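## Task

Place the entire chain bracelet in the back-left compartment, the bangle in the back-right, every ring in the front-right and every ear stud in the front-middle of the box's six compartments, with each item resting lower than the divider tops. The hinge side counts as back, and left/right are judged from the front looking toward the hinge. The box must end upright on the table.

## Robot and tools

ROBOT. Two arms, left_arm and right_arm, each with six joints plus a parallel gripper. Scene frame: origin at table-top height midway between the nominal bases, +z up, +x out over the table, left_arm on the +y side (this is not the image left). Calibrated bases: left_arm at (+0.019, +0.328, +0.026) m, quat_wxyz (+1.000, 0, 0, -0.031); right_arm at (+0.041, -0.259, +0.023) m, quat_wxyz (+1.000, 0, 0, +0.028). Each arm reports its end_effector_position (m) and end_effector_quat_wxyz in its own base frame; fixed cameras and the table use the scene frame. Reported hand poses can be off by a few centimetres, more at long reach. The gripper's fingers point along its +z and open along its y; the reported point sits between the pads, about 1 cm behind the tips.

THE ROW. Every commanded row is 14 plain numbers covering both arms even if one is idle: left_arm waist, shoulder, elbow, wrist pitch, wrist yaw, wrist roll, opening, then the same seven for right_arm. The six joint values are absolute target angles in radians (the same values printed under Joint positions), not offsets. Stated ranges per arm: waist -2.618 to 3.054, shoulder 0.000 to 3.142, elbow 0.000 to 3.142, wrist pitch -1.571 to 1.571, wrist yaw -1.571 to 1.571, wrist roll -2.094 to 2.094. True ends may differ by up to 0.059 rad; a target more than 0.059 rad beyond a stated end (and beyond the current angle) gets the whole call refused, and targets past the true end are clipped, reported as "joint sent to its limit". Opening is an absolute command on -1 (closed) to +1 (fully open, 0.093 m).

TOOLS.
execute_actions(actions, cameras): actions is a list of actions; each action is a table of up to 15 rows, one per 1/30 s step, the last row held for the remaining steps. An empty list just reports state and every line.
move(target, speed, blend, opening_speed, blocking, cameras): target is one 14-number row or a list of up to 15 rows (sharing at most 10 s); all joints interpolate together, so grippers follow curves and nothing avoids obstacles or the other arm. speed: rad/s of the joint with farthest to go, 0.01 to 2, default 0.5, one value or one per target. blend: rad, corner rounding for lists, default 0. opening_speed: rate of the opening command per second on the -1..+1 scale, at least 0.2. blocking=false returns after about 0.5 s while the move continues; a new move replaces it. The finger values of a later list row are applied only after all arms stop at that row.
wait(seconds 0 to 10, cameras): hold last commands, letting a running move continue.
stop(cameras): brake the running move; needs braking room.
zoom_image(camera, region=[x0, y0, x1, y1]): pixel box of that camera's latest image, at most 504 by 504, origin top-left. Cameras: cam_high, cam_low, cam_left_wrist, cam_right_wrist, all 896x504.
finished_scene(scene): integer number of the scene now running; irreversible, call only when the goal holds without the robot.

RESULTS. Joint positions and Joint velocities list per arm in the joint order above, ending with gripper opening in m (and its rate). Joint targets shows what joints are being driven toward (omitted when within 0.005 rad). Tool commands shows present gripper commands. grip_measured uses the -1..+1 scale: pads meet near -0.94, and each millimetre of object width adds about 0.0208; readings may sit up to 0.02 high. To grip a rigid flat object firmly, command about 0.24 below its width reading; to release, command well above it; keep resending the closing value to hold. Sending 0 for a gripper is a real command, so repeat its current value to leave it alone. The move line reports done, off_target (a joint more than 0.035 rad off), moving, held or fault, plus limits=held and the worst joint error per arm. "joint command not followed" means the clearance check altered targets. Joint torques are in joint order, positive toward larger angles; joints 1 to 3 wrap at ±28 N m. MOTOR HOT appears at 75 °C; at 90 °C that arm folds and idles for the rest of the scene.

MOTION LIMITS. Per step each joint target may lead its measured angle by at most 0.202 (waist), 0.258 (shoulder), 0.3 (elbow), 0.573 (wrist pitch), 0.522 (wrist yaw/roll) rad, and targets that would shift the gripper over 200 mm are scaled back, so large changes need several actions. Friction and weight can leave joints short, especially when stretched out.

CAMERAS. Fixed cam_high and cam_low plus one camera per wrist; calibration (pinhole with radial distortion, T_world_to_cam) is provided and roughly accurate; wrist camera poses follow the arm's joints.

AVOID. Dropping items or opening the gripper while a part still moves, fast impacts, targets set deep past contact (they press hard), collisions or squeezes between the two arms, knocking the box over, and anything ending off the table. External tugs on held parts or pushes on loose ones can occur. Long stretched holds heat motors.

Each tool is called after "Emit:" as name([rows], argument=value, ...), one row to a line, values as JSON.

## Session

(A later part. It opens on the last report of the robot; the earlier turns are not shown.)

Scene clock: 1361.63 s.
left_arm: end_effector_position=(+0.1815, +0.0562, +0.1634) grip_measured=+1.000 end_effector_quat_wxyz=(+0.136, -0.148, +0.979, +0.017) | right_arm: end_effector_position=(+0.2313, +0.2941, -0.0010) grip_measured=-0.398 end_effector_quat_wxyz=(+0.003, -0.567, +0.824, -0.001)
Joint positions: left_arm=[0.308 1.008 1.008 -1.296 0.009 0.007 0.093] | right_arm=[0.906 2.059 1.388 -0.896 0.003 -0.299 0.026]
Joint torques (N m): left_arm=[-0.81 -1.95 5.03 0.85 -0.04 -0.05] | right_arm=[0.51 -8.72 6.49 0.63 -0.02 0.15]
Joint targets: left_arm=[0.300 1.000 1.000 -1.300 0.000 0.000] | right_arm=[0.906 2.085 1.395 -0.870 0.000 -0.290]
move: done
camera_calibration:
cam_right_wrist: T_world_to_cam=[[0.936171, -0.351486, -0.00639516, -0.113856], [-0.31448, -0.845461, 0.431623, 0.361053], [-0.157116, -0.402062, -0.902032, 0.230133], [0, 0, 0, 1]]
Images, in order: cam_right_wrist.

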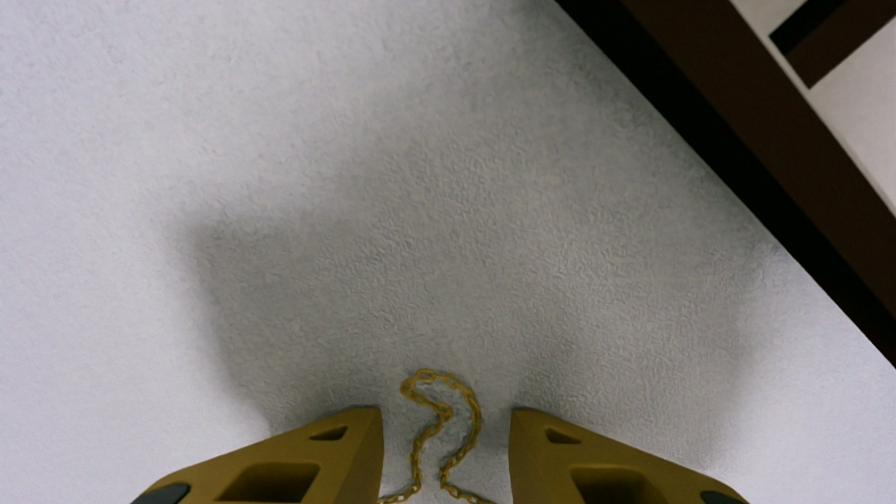

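Emit:
move([
  [0.3,1.0,1.0,-1.3,0,0,1,0.906,2.112,1.38,-0.84,0,-0.29,-0.4],
  [0.3,1.0,1.0,-1.3,0,0,1,0.906,2.112,1.38,-0.84,0,-0.29,-1],
], speed=0.15, opening_speed=0.3, cameras=["cam_right_wrist"])

Emit:
zoom_image(camera="cam_right_wrist", region=[320, 340, 580, 504])

Scene clock: 1370.87 s.
left_arm: end_effector_position=(+0.1815, +0.0562, +0.1634) grip_measured=+1.000 end_effector_quat_wxyz=(+0.136, -0.148, +0.979, +0.017) | right_arm: end_effector_position=(+0.2327, +0.2959, -0.0015) grip_measured=-0.969 end_effector_quat_wxyz=(+0.007, -0.567, +0.824, +0.001)
Joint positions: left_arm=[0.308 1.008 1.008 -1.296 0.009 0.007 0.093] | right_arm=[0.906 2.06 1.388 -0.886 0.003 -0.299 0]
Joint torques (N m): left_arm=[-0.81 -1.94 5.03 0.85 -0.04 -0.05] | right_arm=[0.53 -6.43 5.08 0.85 0 0.14]
Joint targets: left_arm=[0.300 1.000 1.000 -1.300 0.000 0.000] | right_arm=[0.906 2.112 1.380 -0.840 0.000 -0.290]
move: off_target (right_arm); target 2's new numbers were sent with right_arm's wrist pitch 0.055 rad from that target; right_arm: the shoulder is farthest, 0.052 rad from its target
camera_calibration:
cam_right_wrist: T_world_to_cam=[[0.936199, -0.351451, -0.00375162, -0.114572], [-0.316797, -0.848414, 0.424067, 0.364674], [-0.152222, -0.395822, -0.905623, 0.227633], [0, 0, 0, 1]]
Images, in order: cam_right_wrist.

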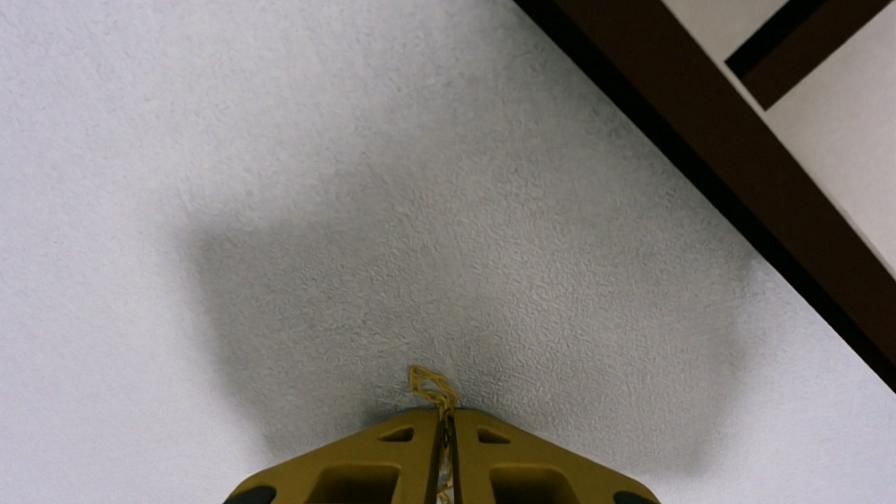

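Scaled by 1.938 from the camera's 896x504 image, which has a finer 1280x720 frame.

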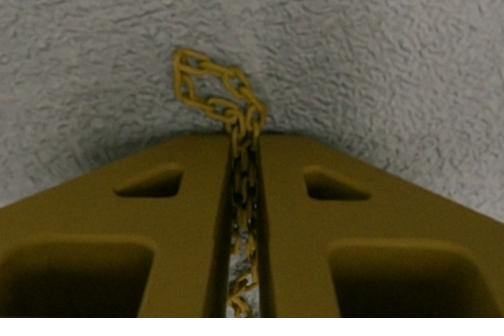

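Gripped between the pads. Lift gently.

Emit:
move([
  [0.3,1.0,1.0,-1.3,0,0,1,0.906,2.04,1.40,-0.90,0,-0.29,-1],
  [0.3,1.0,1.0,-1.3,0,0,1,0.906,1.86,1.55,-1.25,0,-0.29,-1],
], speed=[0.15,0.3], cameras=["cam_low","cam_right_wrist"])

Emit:
zoom_image(camera="cam_low", region=[380, 120, 600, 290])

Scene clock: 1383.73 s.
left_arm: end_effector_position=(+0.1815, +0.0562, +0.1634) grip_measured=+1.000 end_effector_quat_wxyz=(+0.136, -0.148, +0.979, +0.017) | right_arm: end_effector_position=(+0.2156, +0.2739, +0.0935) grip_measured=-0.973 end_effector_quat_wxyz=(-0.007, -0.567, +0.824, -0.004)
Joint positions: left_arm=[0.308 1.008 1.008 -1.296 0.009 0.007 0.093] | right_arm=[0.906 1.886 1.532 -1.232 0.003 -0.299 0]
Joint torques (N m): left_arm=[-0.81 -1.95 5.04 0.85 -0.04 -0.05] | right_arm=[0.51 -12.6 8.08 0.18 -0.03 0.15]
Joint targets: left_arm=[0.300 1.000 1.000 -1.300 0.000 0.000] | right_arm=[0.906 1.860 1.550 -1.250 0.000 -0.290]
move: done
camera_calibration:
cam_right_wrist: T_world_to_cam=[[0.936068, -0.351627, -0.0116423, -0.10515], [-0.309351, -0.838384, 0.448792, 0.293702], [-0.167568, -0.416498, -0.893561, 0.31023], [0, 0, 0, 1]]
Images, in order: cam_low, cam_right_wrist.

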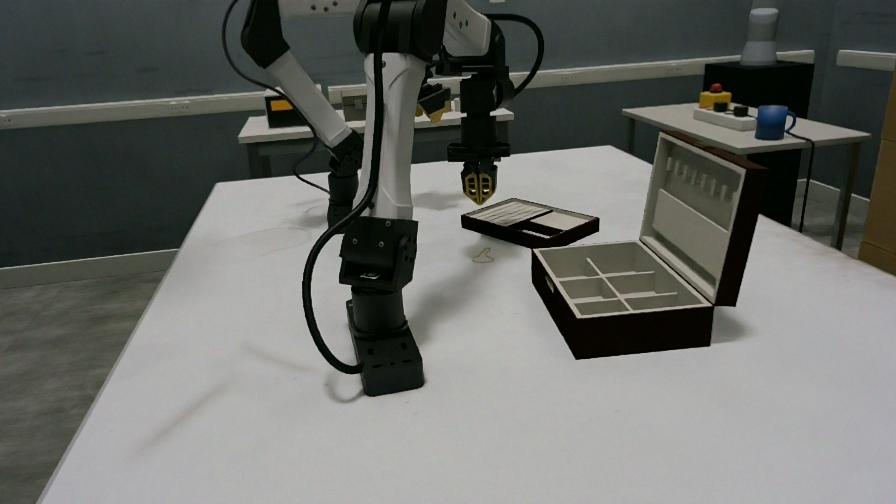

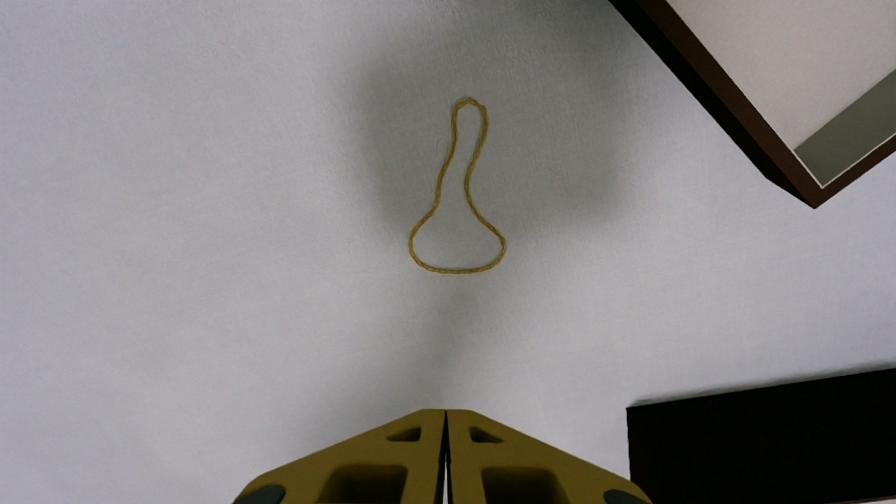

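Scaled by 2.291 from the camera's 896x504 image, which has a finer 1280x720 frame.

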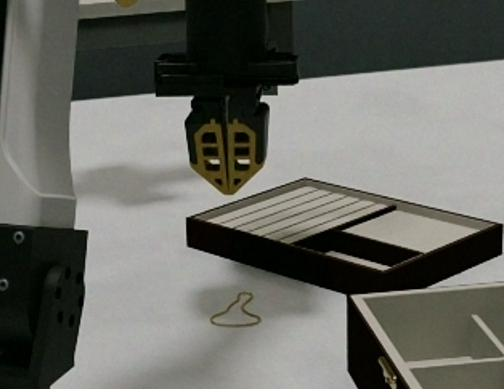

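Emit:
move([
  [0.3,1.0,1.0,-1.3,0,0,1,0.906,1.86,1.55,-1.25,0,-0.29,1],
  [0.3,1.0,1.0,-1.3,0,0,1,0.913,2.0,1.44,-0.99,0,-1.8,1],
], speed=0.7, cameras=["cam_low","cam_right_wrist"])

Scene clock: 1462.60 s.
left_arm: end_effector_position=(+0.1815, +0.0562, +0.1634) grip_measured=+1.000 end_effector_quat_wxyz=(+0.136, -0.148, +0.979, +0.017) | right_arm: end_effector_position=(+0.2307, +0.2941, +0.0387) grip_measured=+1.000 end_effector_quat_wxyz=(-0.011, +0.975, -0.222, +0.007)
Joint positions: left_arm=[0.308 1.008 1.008 -1.296 0.009 0.007 0.093] | right_arm=[0.907 1.986 1.447 -1.007 0.003 -1.787 0.093]
Joint torques (N m): left_arm=[-0.81 -1.94 5.03 0.84 -0.05 -0.05] | right_arm=[1.01 -9.51 5.42 0.48 -0.08 -0.11]
Motor temperatures (°C): left_arm=[26 31 35 32 26 27 27] | right_arm=[29 62 43 28 26 25 28]
Heat: left arm: 35 °C; right arm: 62 °C.
Joint targets: left_arm=[0.300 1.000 1.000 -1.300 0.000 0.000] | right_arm=[0.913 2.000 1.440 -0.990 0.000 -1.800]
move: done
camera_calibration:
cam_right_wrist: T_world_to_cam=[[0.426904, 0.904188, 0.014037, -0.365638], [0.80812, -0.388421, 0.442799, -0.0500743], [0.405826, -0.177689, -0.896511, 0.0697792], [0, 0, 0, 1]]
Images, in order: cam_low, cam_right_wrist.

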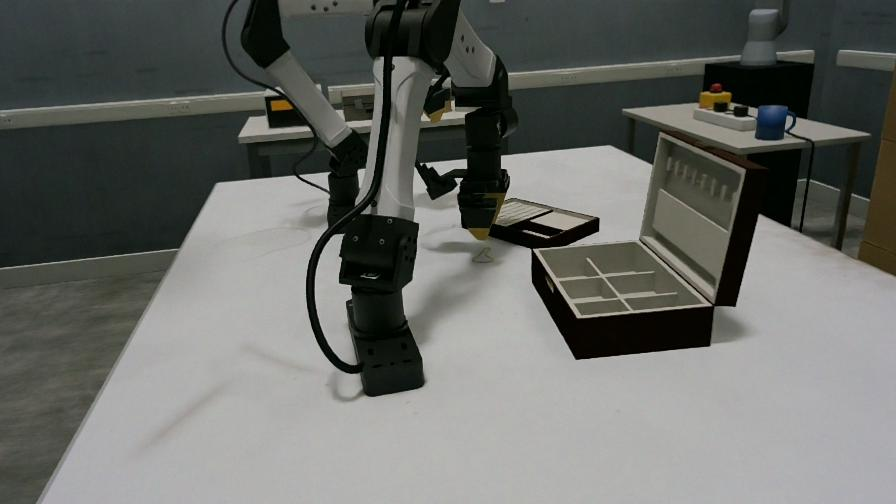

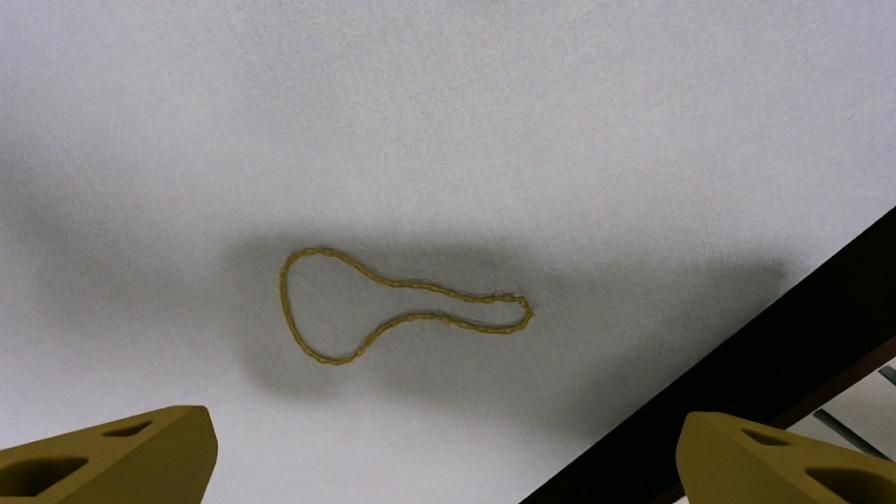

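Emit:
move([
  [0.3,1.0,1.0,-1.3,0,0,1,0.908,2.008,1.345,-0.89,0,-1.8,1],
  [0.3,1.0,1.0,-1.3,0,0,1,0.908,2.065,1.315,-0.82,0,-1.8,1],
], speed=[0.4,0.15], cameras=["cam_low","cam_right_wrist"])

Scene clock: 1475.83 s.
left_arm: end_effector_position=(+0.1815, +0.0562, +0.1634) grip_measured=+1.000 end_effector_quat_wxyz=(+0.136, -0.148, +0.979, +0.017) | right_arm: end_effector_position=(+0.2253, +0.2872, +0.0008) grip_measured=+1.000 end_effector_quat_wxyz=(-0.004, +0.975, -0.221, +0.004)
Joint positions: left_arm=[0.308 1.008 1.008 -1.296 0.009 0.007 0.093] | right_arm=[0.907 2.02 1.337 -0.878 0.003 -1.789 0.093]
Joint torques (N m): left_arm=[-0.8 -1.95 5.04 0.85 -0.04 -0.05] | right_arm=[0.57 -6.57 3.69 0.89 -0.08 -0.06]
Joint targets: left_arm=[0.300 1.000 1.000 -1.300 0.000 0.000] | right_arm=[0.908 2.065 1.315 -0.820 0.000 -1.800]
move: off_target (right_arm); right_arm: the wrist pitch is farthest, 0.058 rad from its target
camera_calibration:
cam_right_wrist: T_world_to_cam=[[0.425241, 0.90508, -0.00122808, -0.356404], [0.813096, -0.381426, 0.43976, -0.034726], [0.397549, -0.188002, -0.898115, 0.0415805], [0, 0, 0, 1]]
Images, in order: cam_low, cam_right_wrist.

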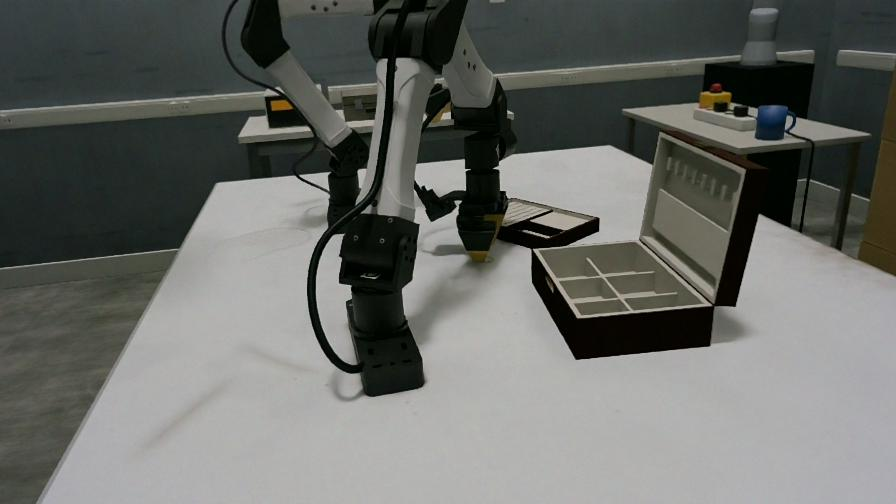

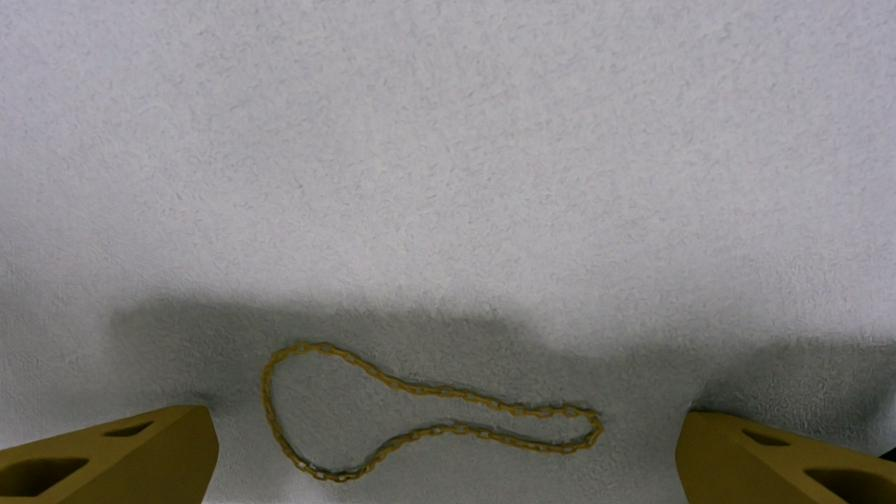

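Emit:
move([
  [0.3,1.0,1.0,-1.3,0,0,1,0.908,2.065,1.315,-0.82,0,-1.8,-0.4],
  [0.3,1.0,1.0,-1.3,0,0,1,0.908,2.07,1.313,-0.815,0,-1.8,-0.6],
], speed=0.15, opening_speed=0.4, cameras=["cam_right_wrist"])

Scene clock: 1489.10 s.
left_arm: end_effector_position=(+0.1815, +0.0562, +0.1634) grip_measured=+1.000 end_effector_quat_wxyz=(+0.136, -0.148, +0.979, +0.017) | right_arm: end_effector_position=(+0.2331, +0.2981, -0.0009) grip_measured=-0.598 end_effector_quat_wxyz=(-0.029, +0.975, -0.221, +0.013)
Joint positions: left_arm=[0.308 1.008 1.008 -1.296 0.009 0.007 0.093] | right_arm=[0.907 2.025 1.335 -0.817 0 -1.789 0.017]
Joint torques (N m): left_arm=[-0.81 -1.95 5.03 0.85 -0.04 -0.05] | right_arm=[0.57 -6.71 3.81 0.42 -0.04 -0.06]
Motor temperatures (°C): left_arm=[26 31 35 32 26 27 27] | right_arm=[29 56 41 28 26 25 27]
Heat: left arm: 35 °C; right arm: 56 °C.
Joint targets: left_arm=[0.300 1.000 1.000 -1.300 0.000 0.000] | right_arm=[0.908 2.070 1.313 -0.815 0.000 -1.800]
move: off_target (right_arm); target 2's new numbers were sent with right_arm's shoulder 0.045 rad from that target; right_arm: the shoulder is farthest, 0.045 rad from its target
camera_calibration:
cam_right_wrist: T_world_to_cam=[[0.423657, 0.904328, 0.0520241, -0.369031], [0.800083, -0.400513, 0.446605, -0.0274047], [0.424714, -0.147584, -0.893217, 0.0206913], [0, 0, 0, 1]]
Images, in order: cam_right_wrist.

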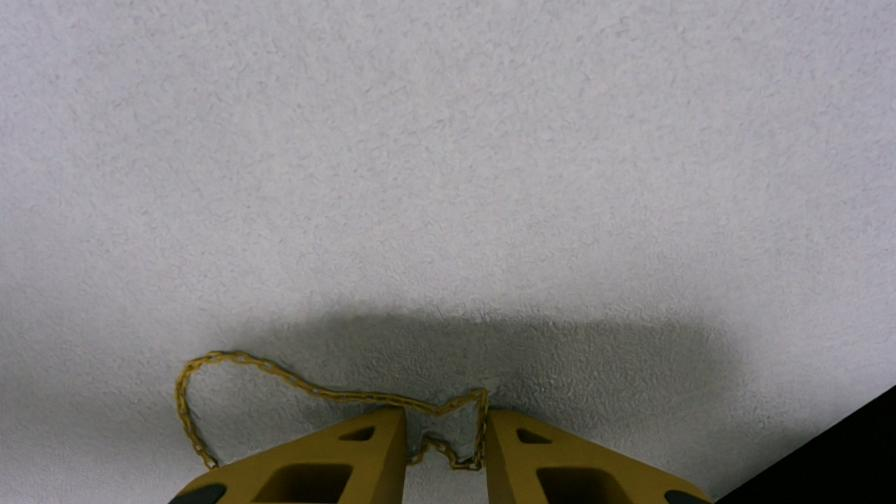

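Emit:
move([
  [0.3,1.0,1.0,-1.3,0,0,1,0.908,2.06,1.32,-0.83,0,-1.8,-0.6],
  [0.3,1.0,1.0,-1.3,0,0,1,0.908,2.06,1.32,-0.83,0,-1.8,-1],
], speed=0.15, opening_speed=0.4, cameras=["cam_right_wrist"])

Emit:
move([
  [0.3,1.0,1.0,-1.3,0,0,1,0.908,2.01,1.36,-0.90,0,-1.8,-1],
  [0.3,1.0,1.0,-1.3,0,0,1,0.908,1.96,1.44,-1.03,0,-1.8,-1],
], speed=0.15, cameras=["cam_low","cam_right_wrist"])

Scene clock: 1501.80 s.
left_arm: end_effector_position=(+0.1815, +0.0562, +0.1634) grip_measured=+1.000 end_effector_quat_wxyz=(+0.136, -0.148, +0.979, +0.017) | right_arm: end_effector_position=(+0.2331, +0.2981, -0.0009) grip_measured=-0.971 end_effector_quat_wxyz=(-0.029, +0.975, -0.221, +0.013)
Joint positions: left_arm=[0.308 1.008 1.008 -1.296 0.009 0.007 0.093] | right_arm=[0.907 2.025 1.335 -0.817 0 -1.789 0]
Joint torques (N m): left_arm=[-0.83 -1.94 5.03 0.85 -0.04 -0.05] | right_arm=[0.58 -7.64 4.45 0.27 -0.04 -0.05]
Joint targets: left_arm=[0.300 1.000 1.000 -1.300 0.000 0.000] | right_arm=[0.908 2.060 1.320 -0.830 0.000 -1.800]
move: done
camera_calibration:
cam_right_wrist: T_world_to_cam=[[0.423657, 0.904328, 0.0520241, -0.369031], [0.800083, -0.400513, 0.446605, -0.0274047], [0.424714, -0.147584, -0.893217, 0.0206913], [0, 0, 0, 1]]
Images, in order: cam_right_wrist.

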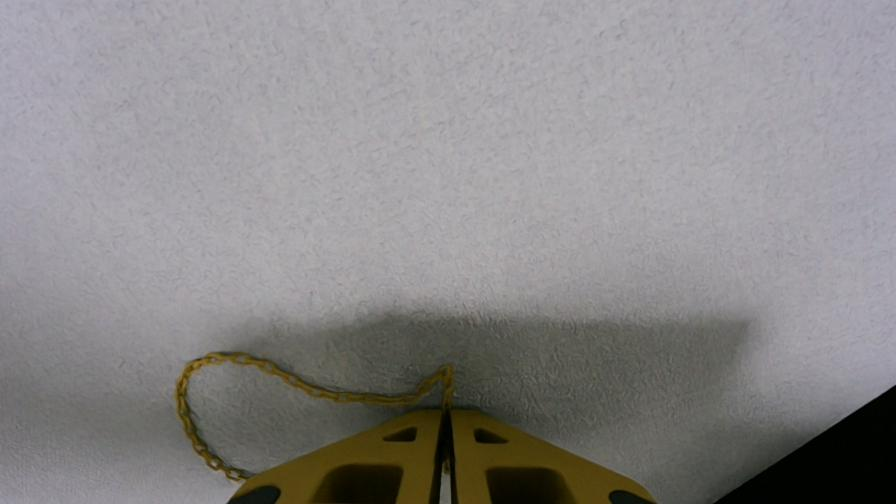

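Scene clock: 1503.73 s.
left_arm: end_effector_position=(+0.1815, +0.0562, +0.1634) grip_measured=+1.000 end_effector_quat_wxyz=(+0.136, -0.148, +0.979, +0.017) | right_arm: end_effector_position=(+0.2239, +0.2864, +0.0304) grip_measured=-0.971 end_effector_quat_wxyz=(+0.005, +0.975, -0.221, -0.003)
Joint positions: left_arm=[0.308 1.008 1.008 -1.296 0.009 0.007 0.093] | right_arm=[0.907 1.991 1.421 -1.013 0 -1.789 0]
Joint torques (N m): left_arm=[-0.81 -1.95 5.04 0.85 -0.04 -0.05] | right_arm=[0.57 -13.75 7.76 0.05 -0.05 -0.06]
Joint targets: left_arm=[0.300 1.000 1.000 -1.300 0.000 0.000] | right_arm=[0.908 1.960 1.440 -1.030 0.000 -1.800]
move: done
camera_calibration:
cam_right_wrist: T_world_to_cam=[[0.42436, 0.905227, -0.0219453, -0.354282], [0.820633, -0.374234, 0.431868, -0.0503703], [0.382726, -0.201277, -0.90167, 0.0757695], [0, 0, 0, 1]]
Images, in order: cam_low, cam_right_wrist.

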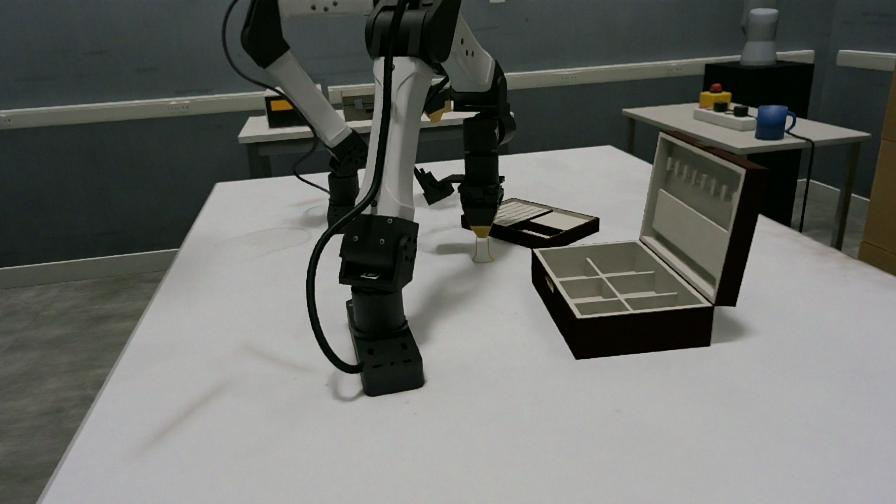

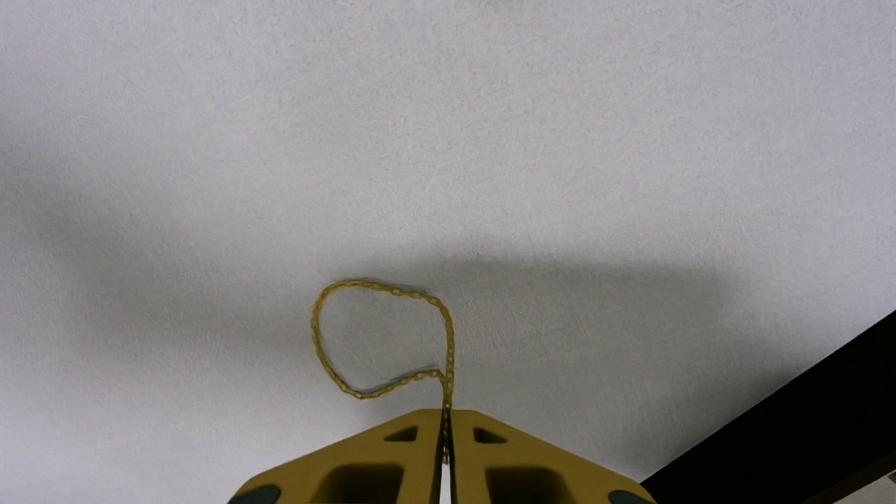

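Emit:
move([
  [0.3,1.0,1.0,-1.3,0,0,1,0.905,1.878,1.755,-1.439,0,-1.7,-1],
  [0.3,1.0,1.0,-1.3,0,0,1,0.189,1.834,1.68,-1.18,0,-1.255,-1],
], speed=0.3, blend=[0.03,0])

Emit:
zoom_image(camera="cam_low", region=[500, 100, 800, 370])

Scene clock: 1531.33 s.
left_arm: end_effector_position=(+0.1815, +0.0562, +0.1634) grip_measured=+1.000 end_effector_quat_wxyz=(+0.136, -0.148, +0.979, +0.017) | right_arm: end_effector_position=(+0.3889, +0.0740, +0.1436) grip_measured=-0.971 end_effector_quat_wxyz=(+0.084, -0.662, +0.743, -0.050)
Joint positions: left_arm=[0.308 1.008 1.008 -1.296 0.009 0.007 0.093] | right_arm=[0.188 1.867 1.689 -1.197 0 -1.268 0]
Joint torques (N m): left_arm=[-0.81 -1.95 5.04 0.85 -0.04 -0.05] | right_arm=[0.57 -13.59 5.93 0.92 -0.04 0.15]
Motor temperatures (°C): left_arm=[26 31 35 32 26 27 27] | right_arm=[29 63 42 28 26 25 28]
Heat: left arm: 35 °C; right arm: 63 °C.
Joint targets: left_arm=[0.300 1.000 1.000 -1.300 0.000 0.000] | right_arm=[0.189 1.834 1.680 -1.180 0.000 -1.255]
move: done
camera_calibration:
cam_left_wrist: T_world_to_cam=[[0.305875, -0.952032, 0.00872972, -0.00341882], [-0.94525, -0.302575, 0.122275, 0.21057], [-0.113768, -0.0456526, -0.992458, 0.266138], [0, 0, 0, 1]]
cam_right_wrist: T_world_to_cam=[[0.978233, -0.110981, 0.175339, -0.398159], [-0.17076, -0.910623, 0.376306, 0.119047], [0.117905, -0.398056, -0.909753, 0.190709], [0, 0, 0, 1]]

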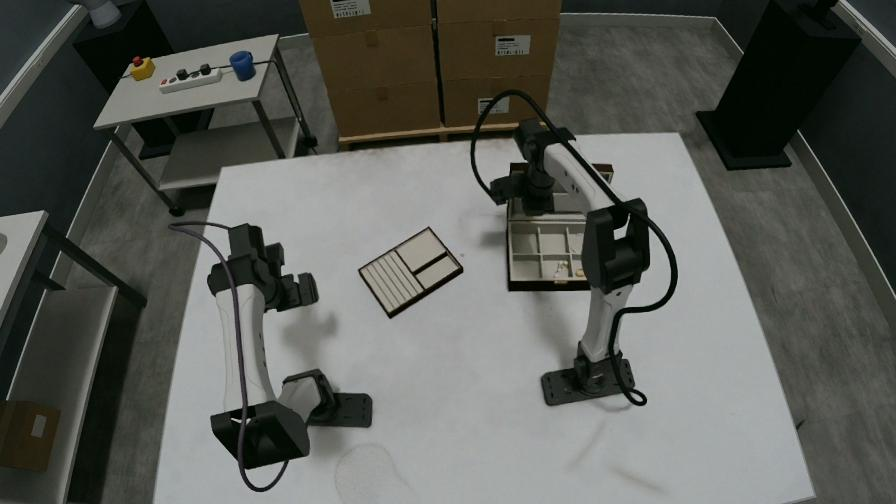

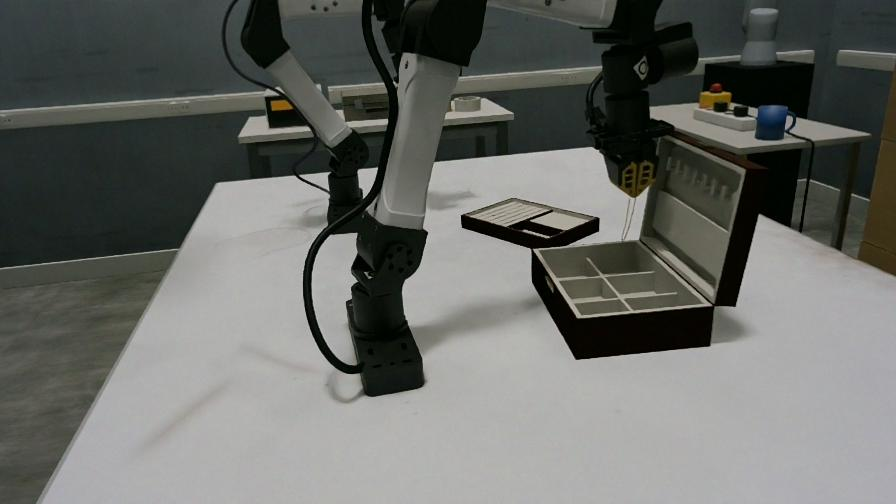

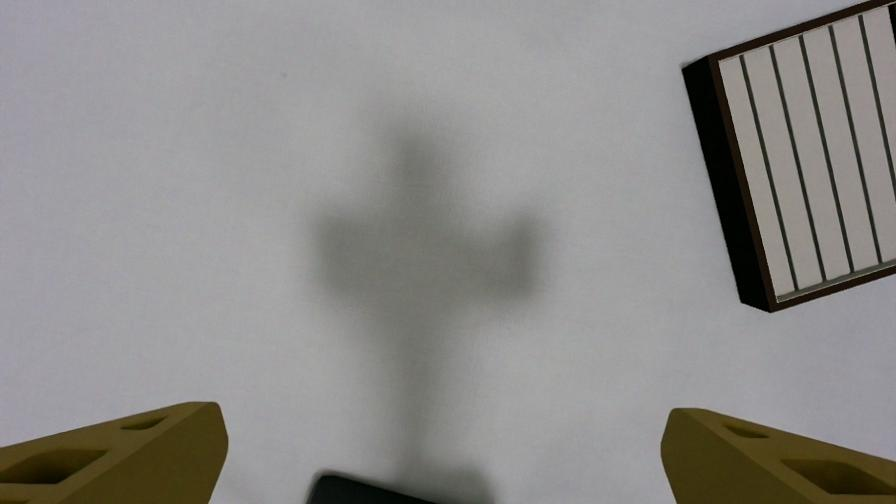

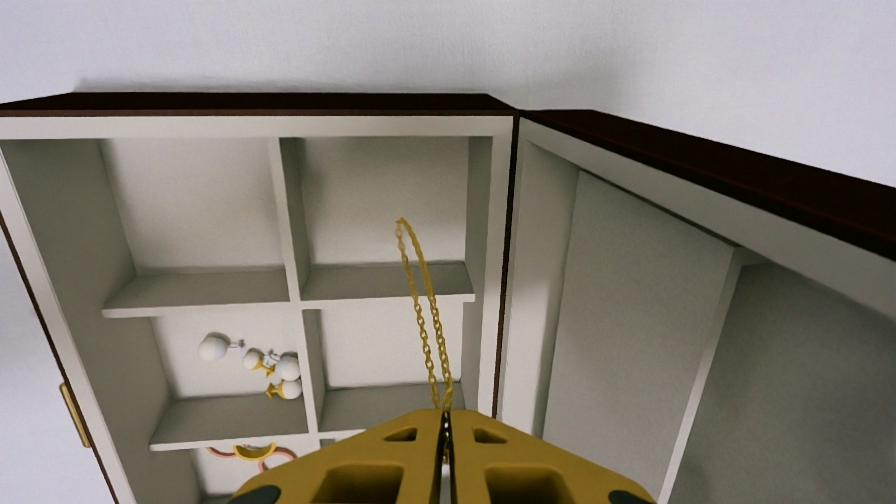

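Scaled by 1.680 from the camera's 896x504 image, which has a finer 1280x720 frame.

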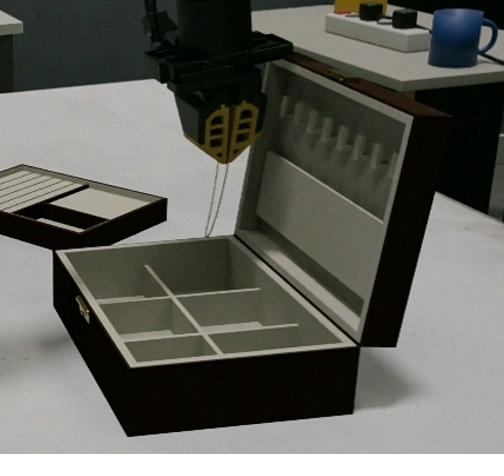

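Emit:
move([
  [0.3,1.0,1.0,-1.3,0,0,1,0.200,1.855,1.46,-0.945,0,-1.255,-1],
  [0.3,1.0,1.0,-1.3,0,0,1,0.200,1.905,1.318,-0.75,0,-1.255,-1],
], speed=0.2, blend=[0.03,0], cameras=["cam_low","cam_right_wrist"])

Emit:
zoom_image(camera="cam_low", region=[500, 100, 800, 370])

Scene clock: 1553.93 s.
left_arm: end_effector_position=(+0.1815, +0.0562, +0.1634) grip_measured=+1.000 end_effector_quat_wxyz=(+0.136, -0.148, +0.979, +0.017) | right_arm: end_effector_position=(+0.4025, +0.0795, +0.0599) grip_measured=-0.971 end_effector_quat_wxyz=(+0.126, -0.660, +0.737, -0.075)
Joint positions: left_arm=[0.308 1.008 1.008 -1.296 0.009 0.007 0.093] | right_arm=[0.195 1.873 1.337 -0.74 0 -1.267 0]
Joint torques (N m): left_arm=[-0.8 -1.95 5.04 0.85 -0.04 -0.05] | right_arm=[0.92 -7.43 4.79 0.82 -0.04 0.18]
Joint targets: left_arm=[0.300 1.000 1.000 -1.300 0.000 0.000] | right_arm=[0.200 1.905 1.318 -0.750 0.000 -1.255]
move: done
camera_calibration:
cam_right_wrist: T_world_to_cam=[[0.957303, -0.109654, 0.267484, -0.393346], [-0.200414, -0.918562, 0.340704, 0.172529], [0.208341, -0.379764, -0.901318, 0.076756], [0, 0, 0, 1]]
Images, in order: cam_low, cam_right_wrist.

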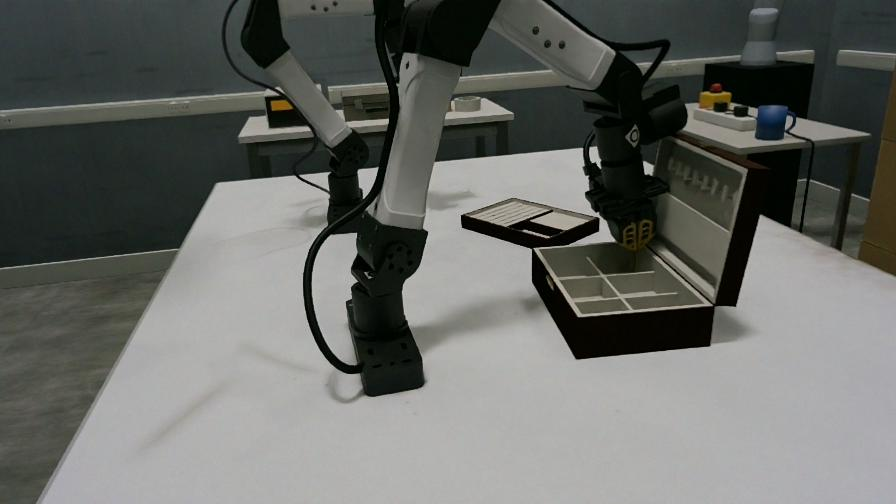

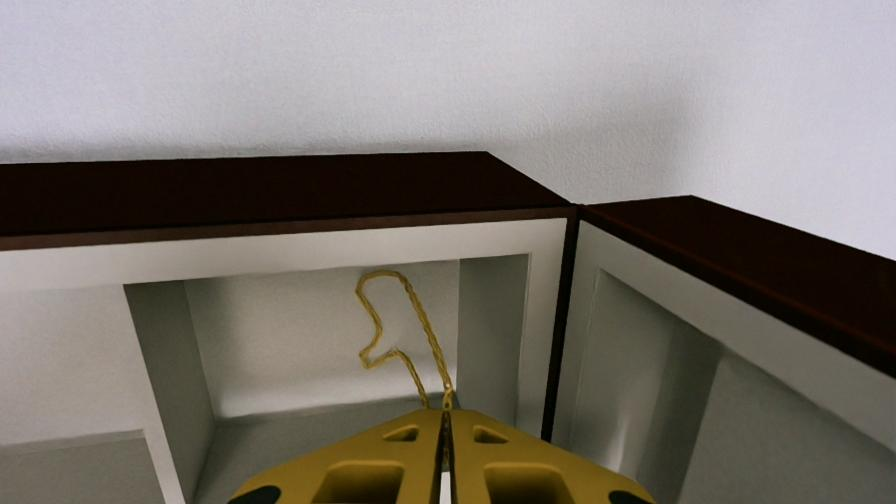

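Scaled by 1.680 from the camera's 896x504 image, which has a finer 1280x720 frame.

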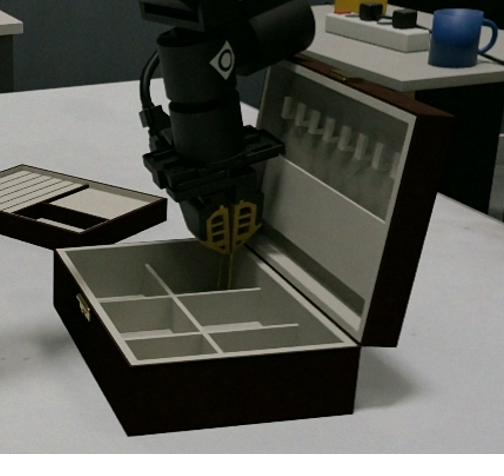

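Emit:
move([
  [0.3,1.0,1.0,-1.3,0,0,1,0.200,1.835,1.32,-0.84,0,-1.255,-1],
  [0.3,1.0,1.0,-1.3,0,0,1,0.200,1.872,1.26,-0.745,0,-1.255,-1],
], speed=0.15, cameras=["cam_low","cam_right_wrist"])

Emit:
zoom_image(camera="cam_low", region=[500, 100, 800, 370])

Scene clock: 1566.53 s.
left_arm: end_effector_position=(+0.1815, +0.0562, +0.1634) grip_measured=+1.000 end_effector_quat_wxyz=(+0.136, -0.148, +0.979, +0.017) | right_arm: end_effector_position=(+0.4005, +0.0791, +0.0568) grip_measured=-0.971 end_effector_quat_wxyz=(+0.135, -0.659, +0.735, -0.080)
Joint positions: left_arm=[0.308 1.008 1.008 -1.296 0.009 0.007 0.093] | right_arm=[0.195 1.853 1.291 -0.693 0 -1.267 0]
Joint torques (N m): left_arm=[-0.8 -1.95 5.03 0.85 -0.04 -0.05] | right_arm=[0.92 -8.42 3.75 0.46 -0.04 0.19]
Joint targets: left_arm=[0.300 1.000 1.000 -1.300 0.000 0.000] | right_arm=[0.200 1.872 1.260 -0.745 0.000 -1.255]
move: off_target (right_arm); right_arm: the wrist pitch is farthest, 0.052 rad from its target
camera_calibration:
cam_right_wrist: T_world_to_cam=[[0.951384, -0.110823, 0.287379, -0.389278], [-0.207595, -0.919979, 0.33248, 0.176267], [0.227537, -0.375974, -0.89826, 0.0660639], [0, 0, 0, 1]]
Images, in order: cam_low, cam_right_wrist.

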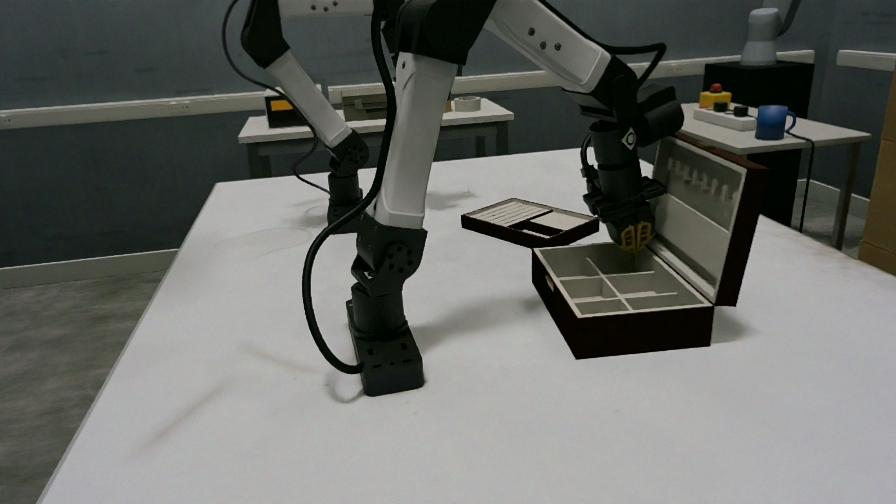

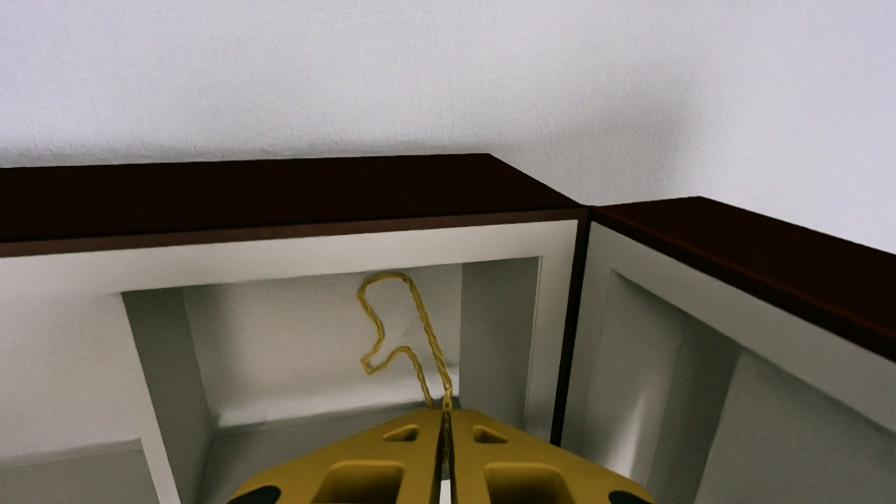

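Scaled by 1.680 from the camera's 896x504 image, which has a finer 1280x720 frame.

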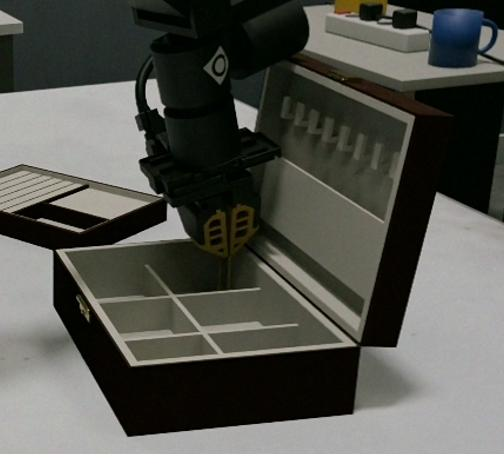

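Emit:
move([
  [0.3,1.0,1.0,-1.3,0,0,1,0.198,1.852,1.44,-1.027,0,-1.255,-1],
  [0.3,1.0,1.0,-1.3,0,0,1,0.198,1.905,1.312,-0.855,0,-1.255,-1],
], speed=0.2, cameras=["cam_low","cam_right_wrist"])

Emit:
zoom_image(camera="cam_low", region=[500, 100, 800, 370])

Scene clock: 1594.17 s.
left_arm: end_effector_position=(+0.1815, +0.0562, +0.1634) grip_measured=+1.000 end_effector_quat_wxyz=(+0.136, -0.148, +0.979, +0.017) | right_arm: end_effector_position=(+0.3848, +0.0759, +0.0600) grip_measured=-0.971 end_effector_quat_wxyz=(+0.097, -0.663, +0.740, -0.058)
Joint positions: left_arm=[0.308 1.008 1.008 -1.296 0.009 0.007 0.093] | right_arm=[0.195 1.861 1.338 -0.821 0 -1.267 0]
Joint torques (N m): left_arm=[-0.81 -1.94 5.03 0.85 -0.04 -0.05] | right_arm=[0.76 -5.94 4.11 0.43 -0.04 0.18]
Motor temperatures (°C): left_arm=[26 31 35 32 26 27 27] | right_arm=[29 55 40 28 26 25 28]
Heat: left arm: 35 °C; right arm: 55 °C.
Joint targets: left_arm=[0.300 1.000 1.000 -1.300 0.000 0.000] | right_arm=[0.198 1.905 1.312 -0.855 0.000 -1.255]
move: off_target (right_arm); right_arm: the shoulder is farthest, 0.044 rad from its target
camera_calibration:
cam_right_wrist: T_world_to_cam=[[0.972956, -0.106564, 0.204942, -0.379264], [-0.177025, -0.913944, 0.365196, 0.154895], [0.148388, -0.3916, -0.908092, 0.10359], [0, 0, 0, 1]]
Images, in order: cam_low, cam_right_wrist.

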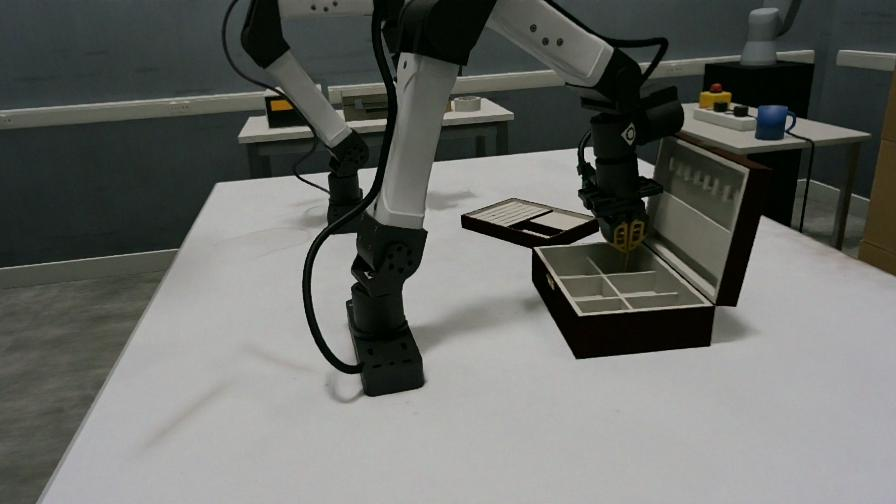

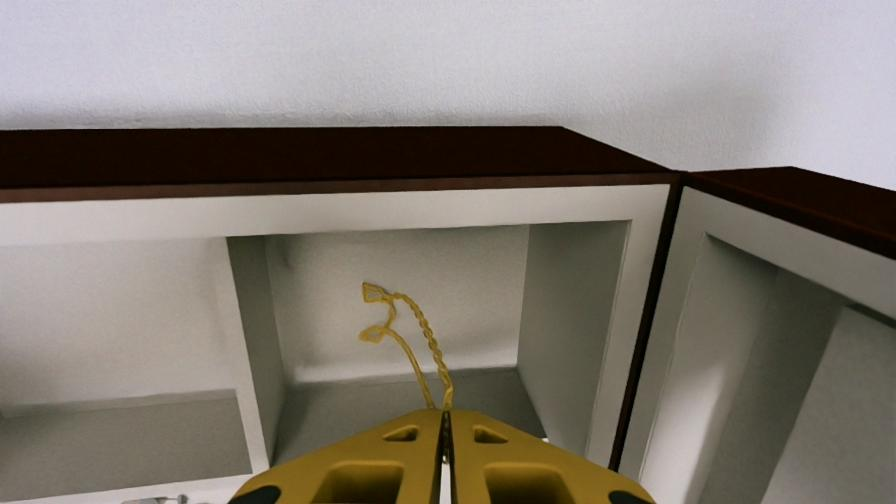

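Scaled by 1.680 from the camera's 896x504 image, which has a finer 1280x720 frame.

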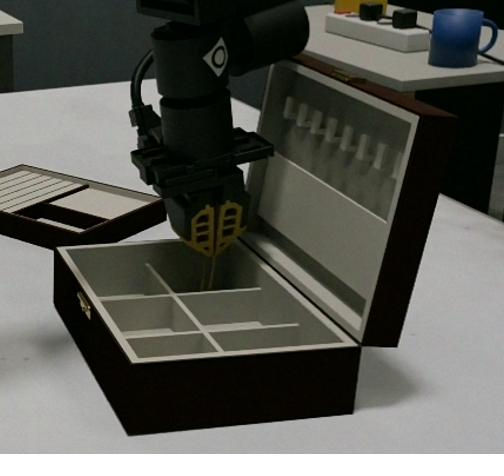

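Emit:
move([
  [0.3,1.0,1.0,-1.3,0,0,1,0.200,1.815,1.34,-0.94,0,-1.255,-1],
  [0.3,1.0,1.0,-1.3,0,0,1,0.200,1.872,1.262,-0.84,0,-1.255,-1],
], speed=0.15, cameras=["cam_low","cam_right_wrist"])

Emit:
zoom_image(camera="cam_low", region=[500, 100, 800, 370])

Scene clock: 1605.00 s.
left_arm: end_effector_position=(+0.1815, +0.0562, +0.1634) grip_measured=+1.000 end_effector_quat_wxyz=(+0.136, -0.148, +0.979, +0.017) | right_arm: end_effector_position=(+0.3549, +0.0700, +0.0391) grip_measured=-0.971 end_effector_quat_wxyz=(+0.053, -0.666, +0.743, -0.031)
Joint positions: left_arm=[0.308 1.008 1.008 -1.296 0.009 0.007 0.093] | right_arm=[0.195 1.86 1.269 -0.857 0 -1.267 0]
Joint torques (N m): left_arm=[-0.8 -1.95 5.03 0.85 -0.05 -0.05] | right_arm=[0.91 -8.66 5.61 0.74 -0.04 0.18]
Joint targets: left_arm=[0.300 1.000 1.000 -1.300 0.000 0.000] | right_arm=[0.200 1.872 1.262 -0.840 0.000 -1.255]
move: done
camera_calibration:
cam_right_wrist: T_world_to_cam=[[0.988933, -0.10341, 0.106386, -0.348565], [-0.137766, -0.906194, 0.399791, 0.136023], [0.0550641, -0.410023, -0.910411, 0.121221], [0, 0, 0, 1]]
Images, in order: cam_low, cam_right_wrist.

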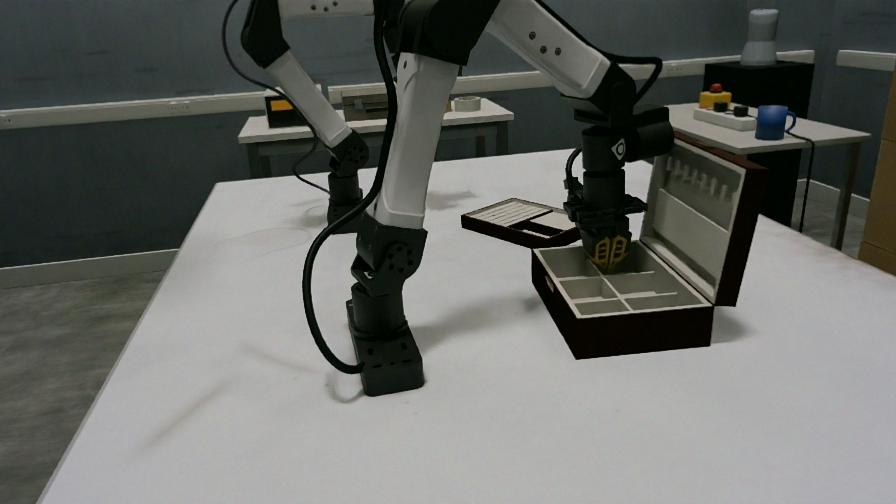

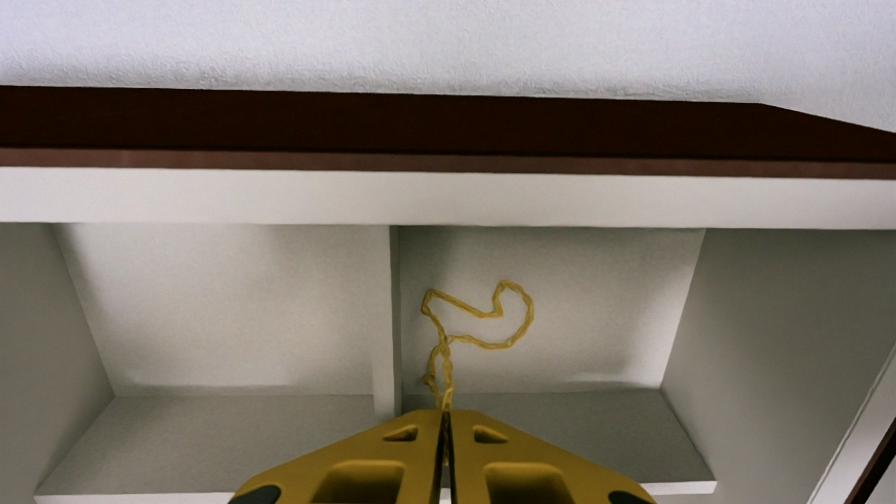

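Scaled by 1.680 from the camera's 896x504 image, which has a finer 1280x720 frame.

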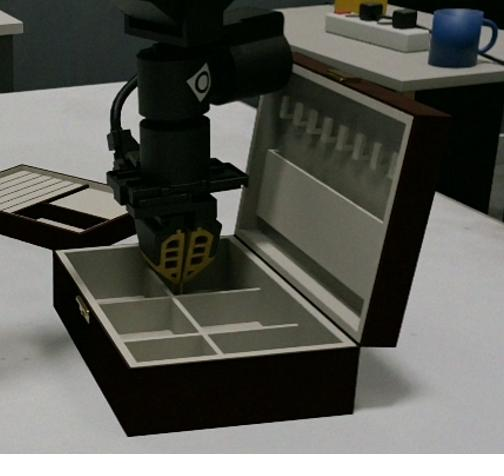

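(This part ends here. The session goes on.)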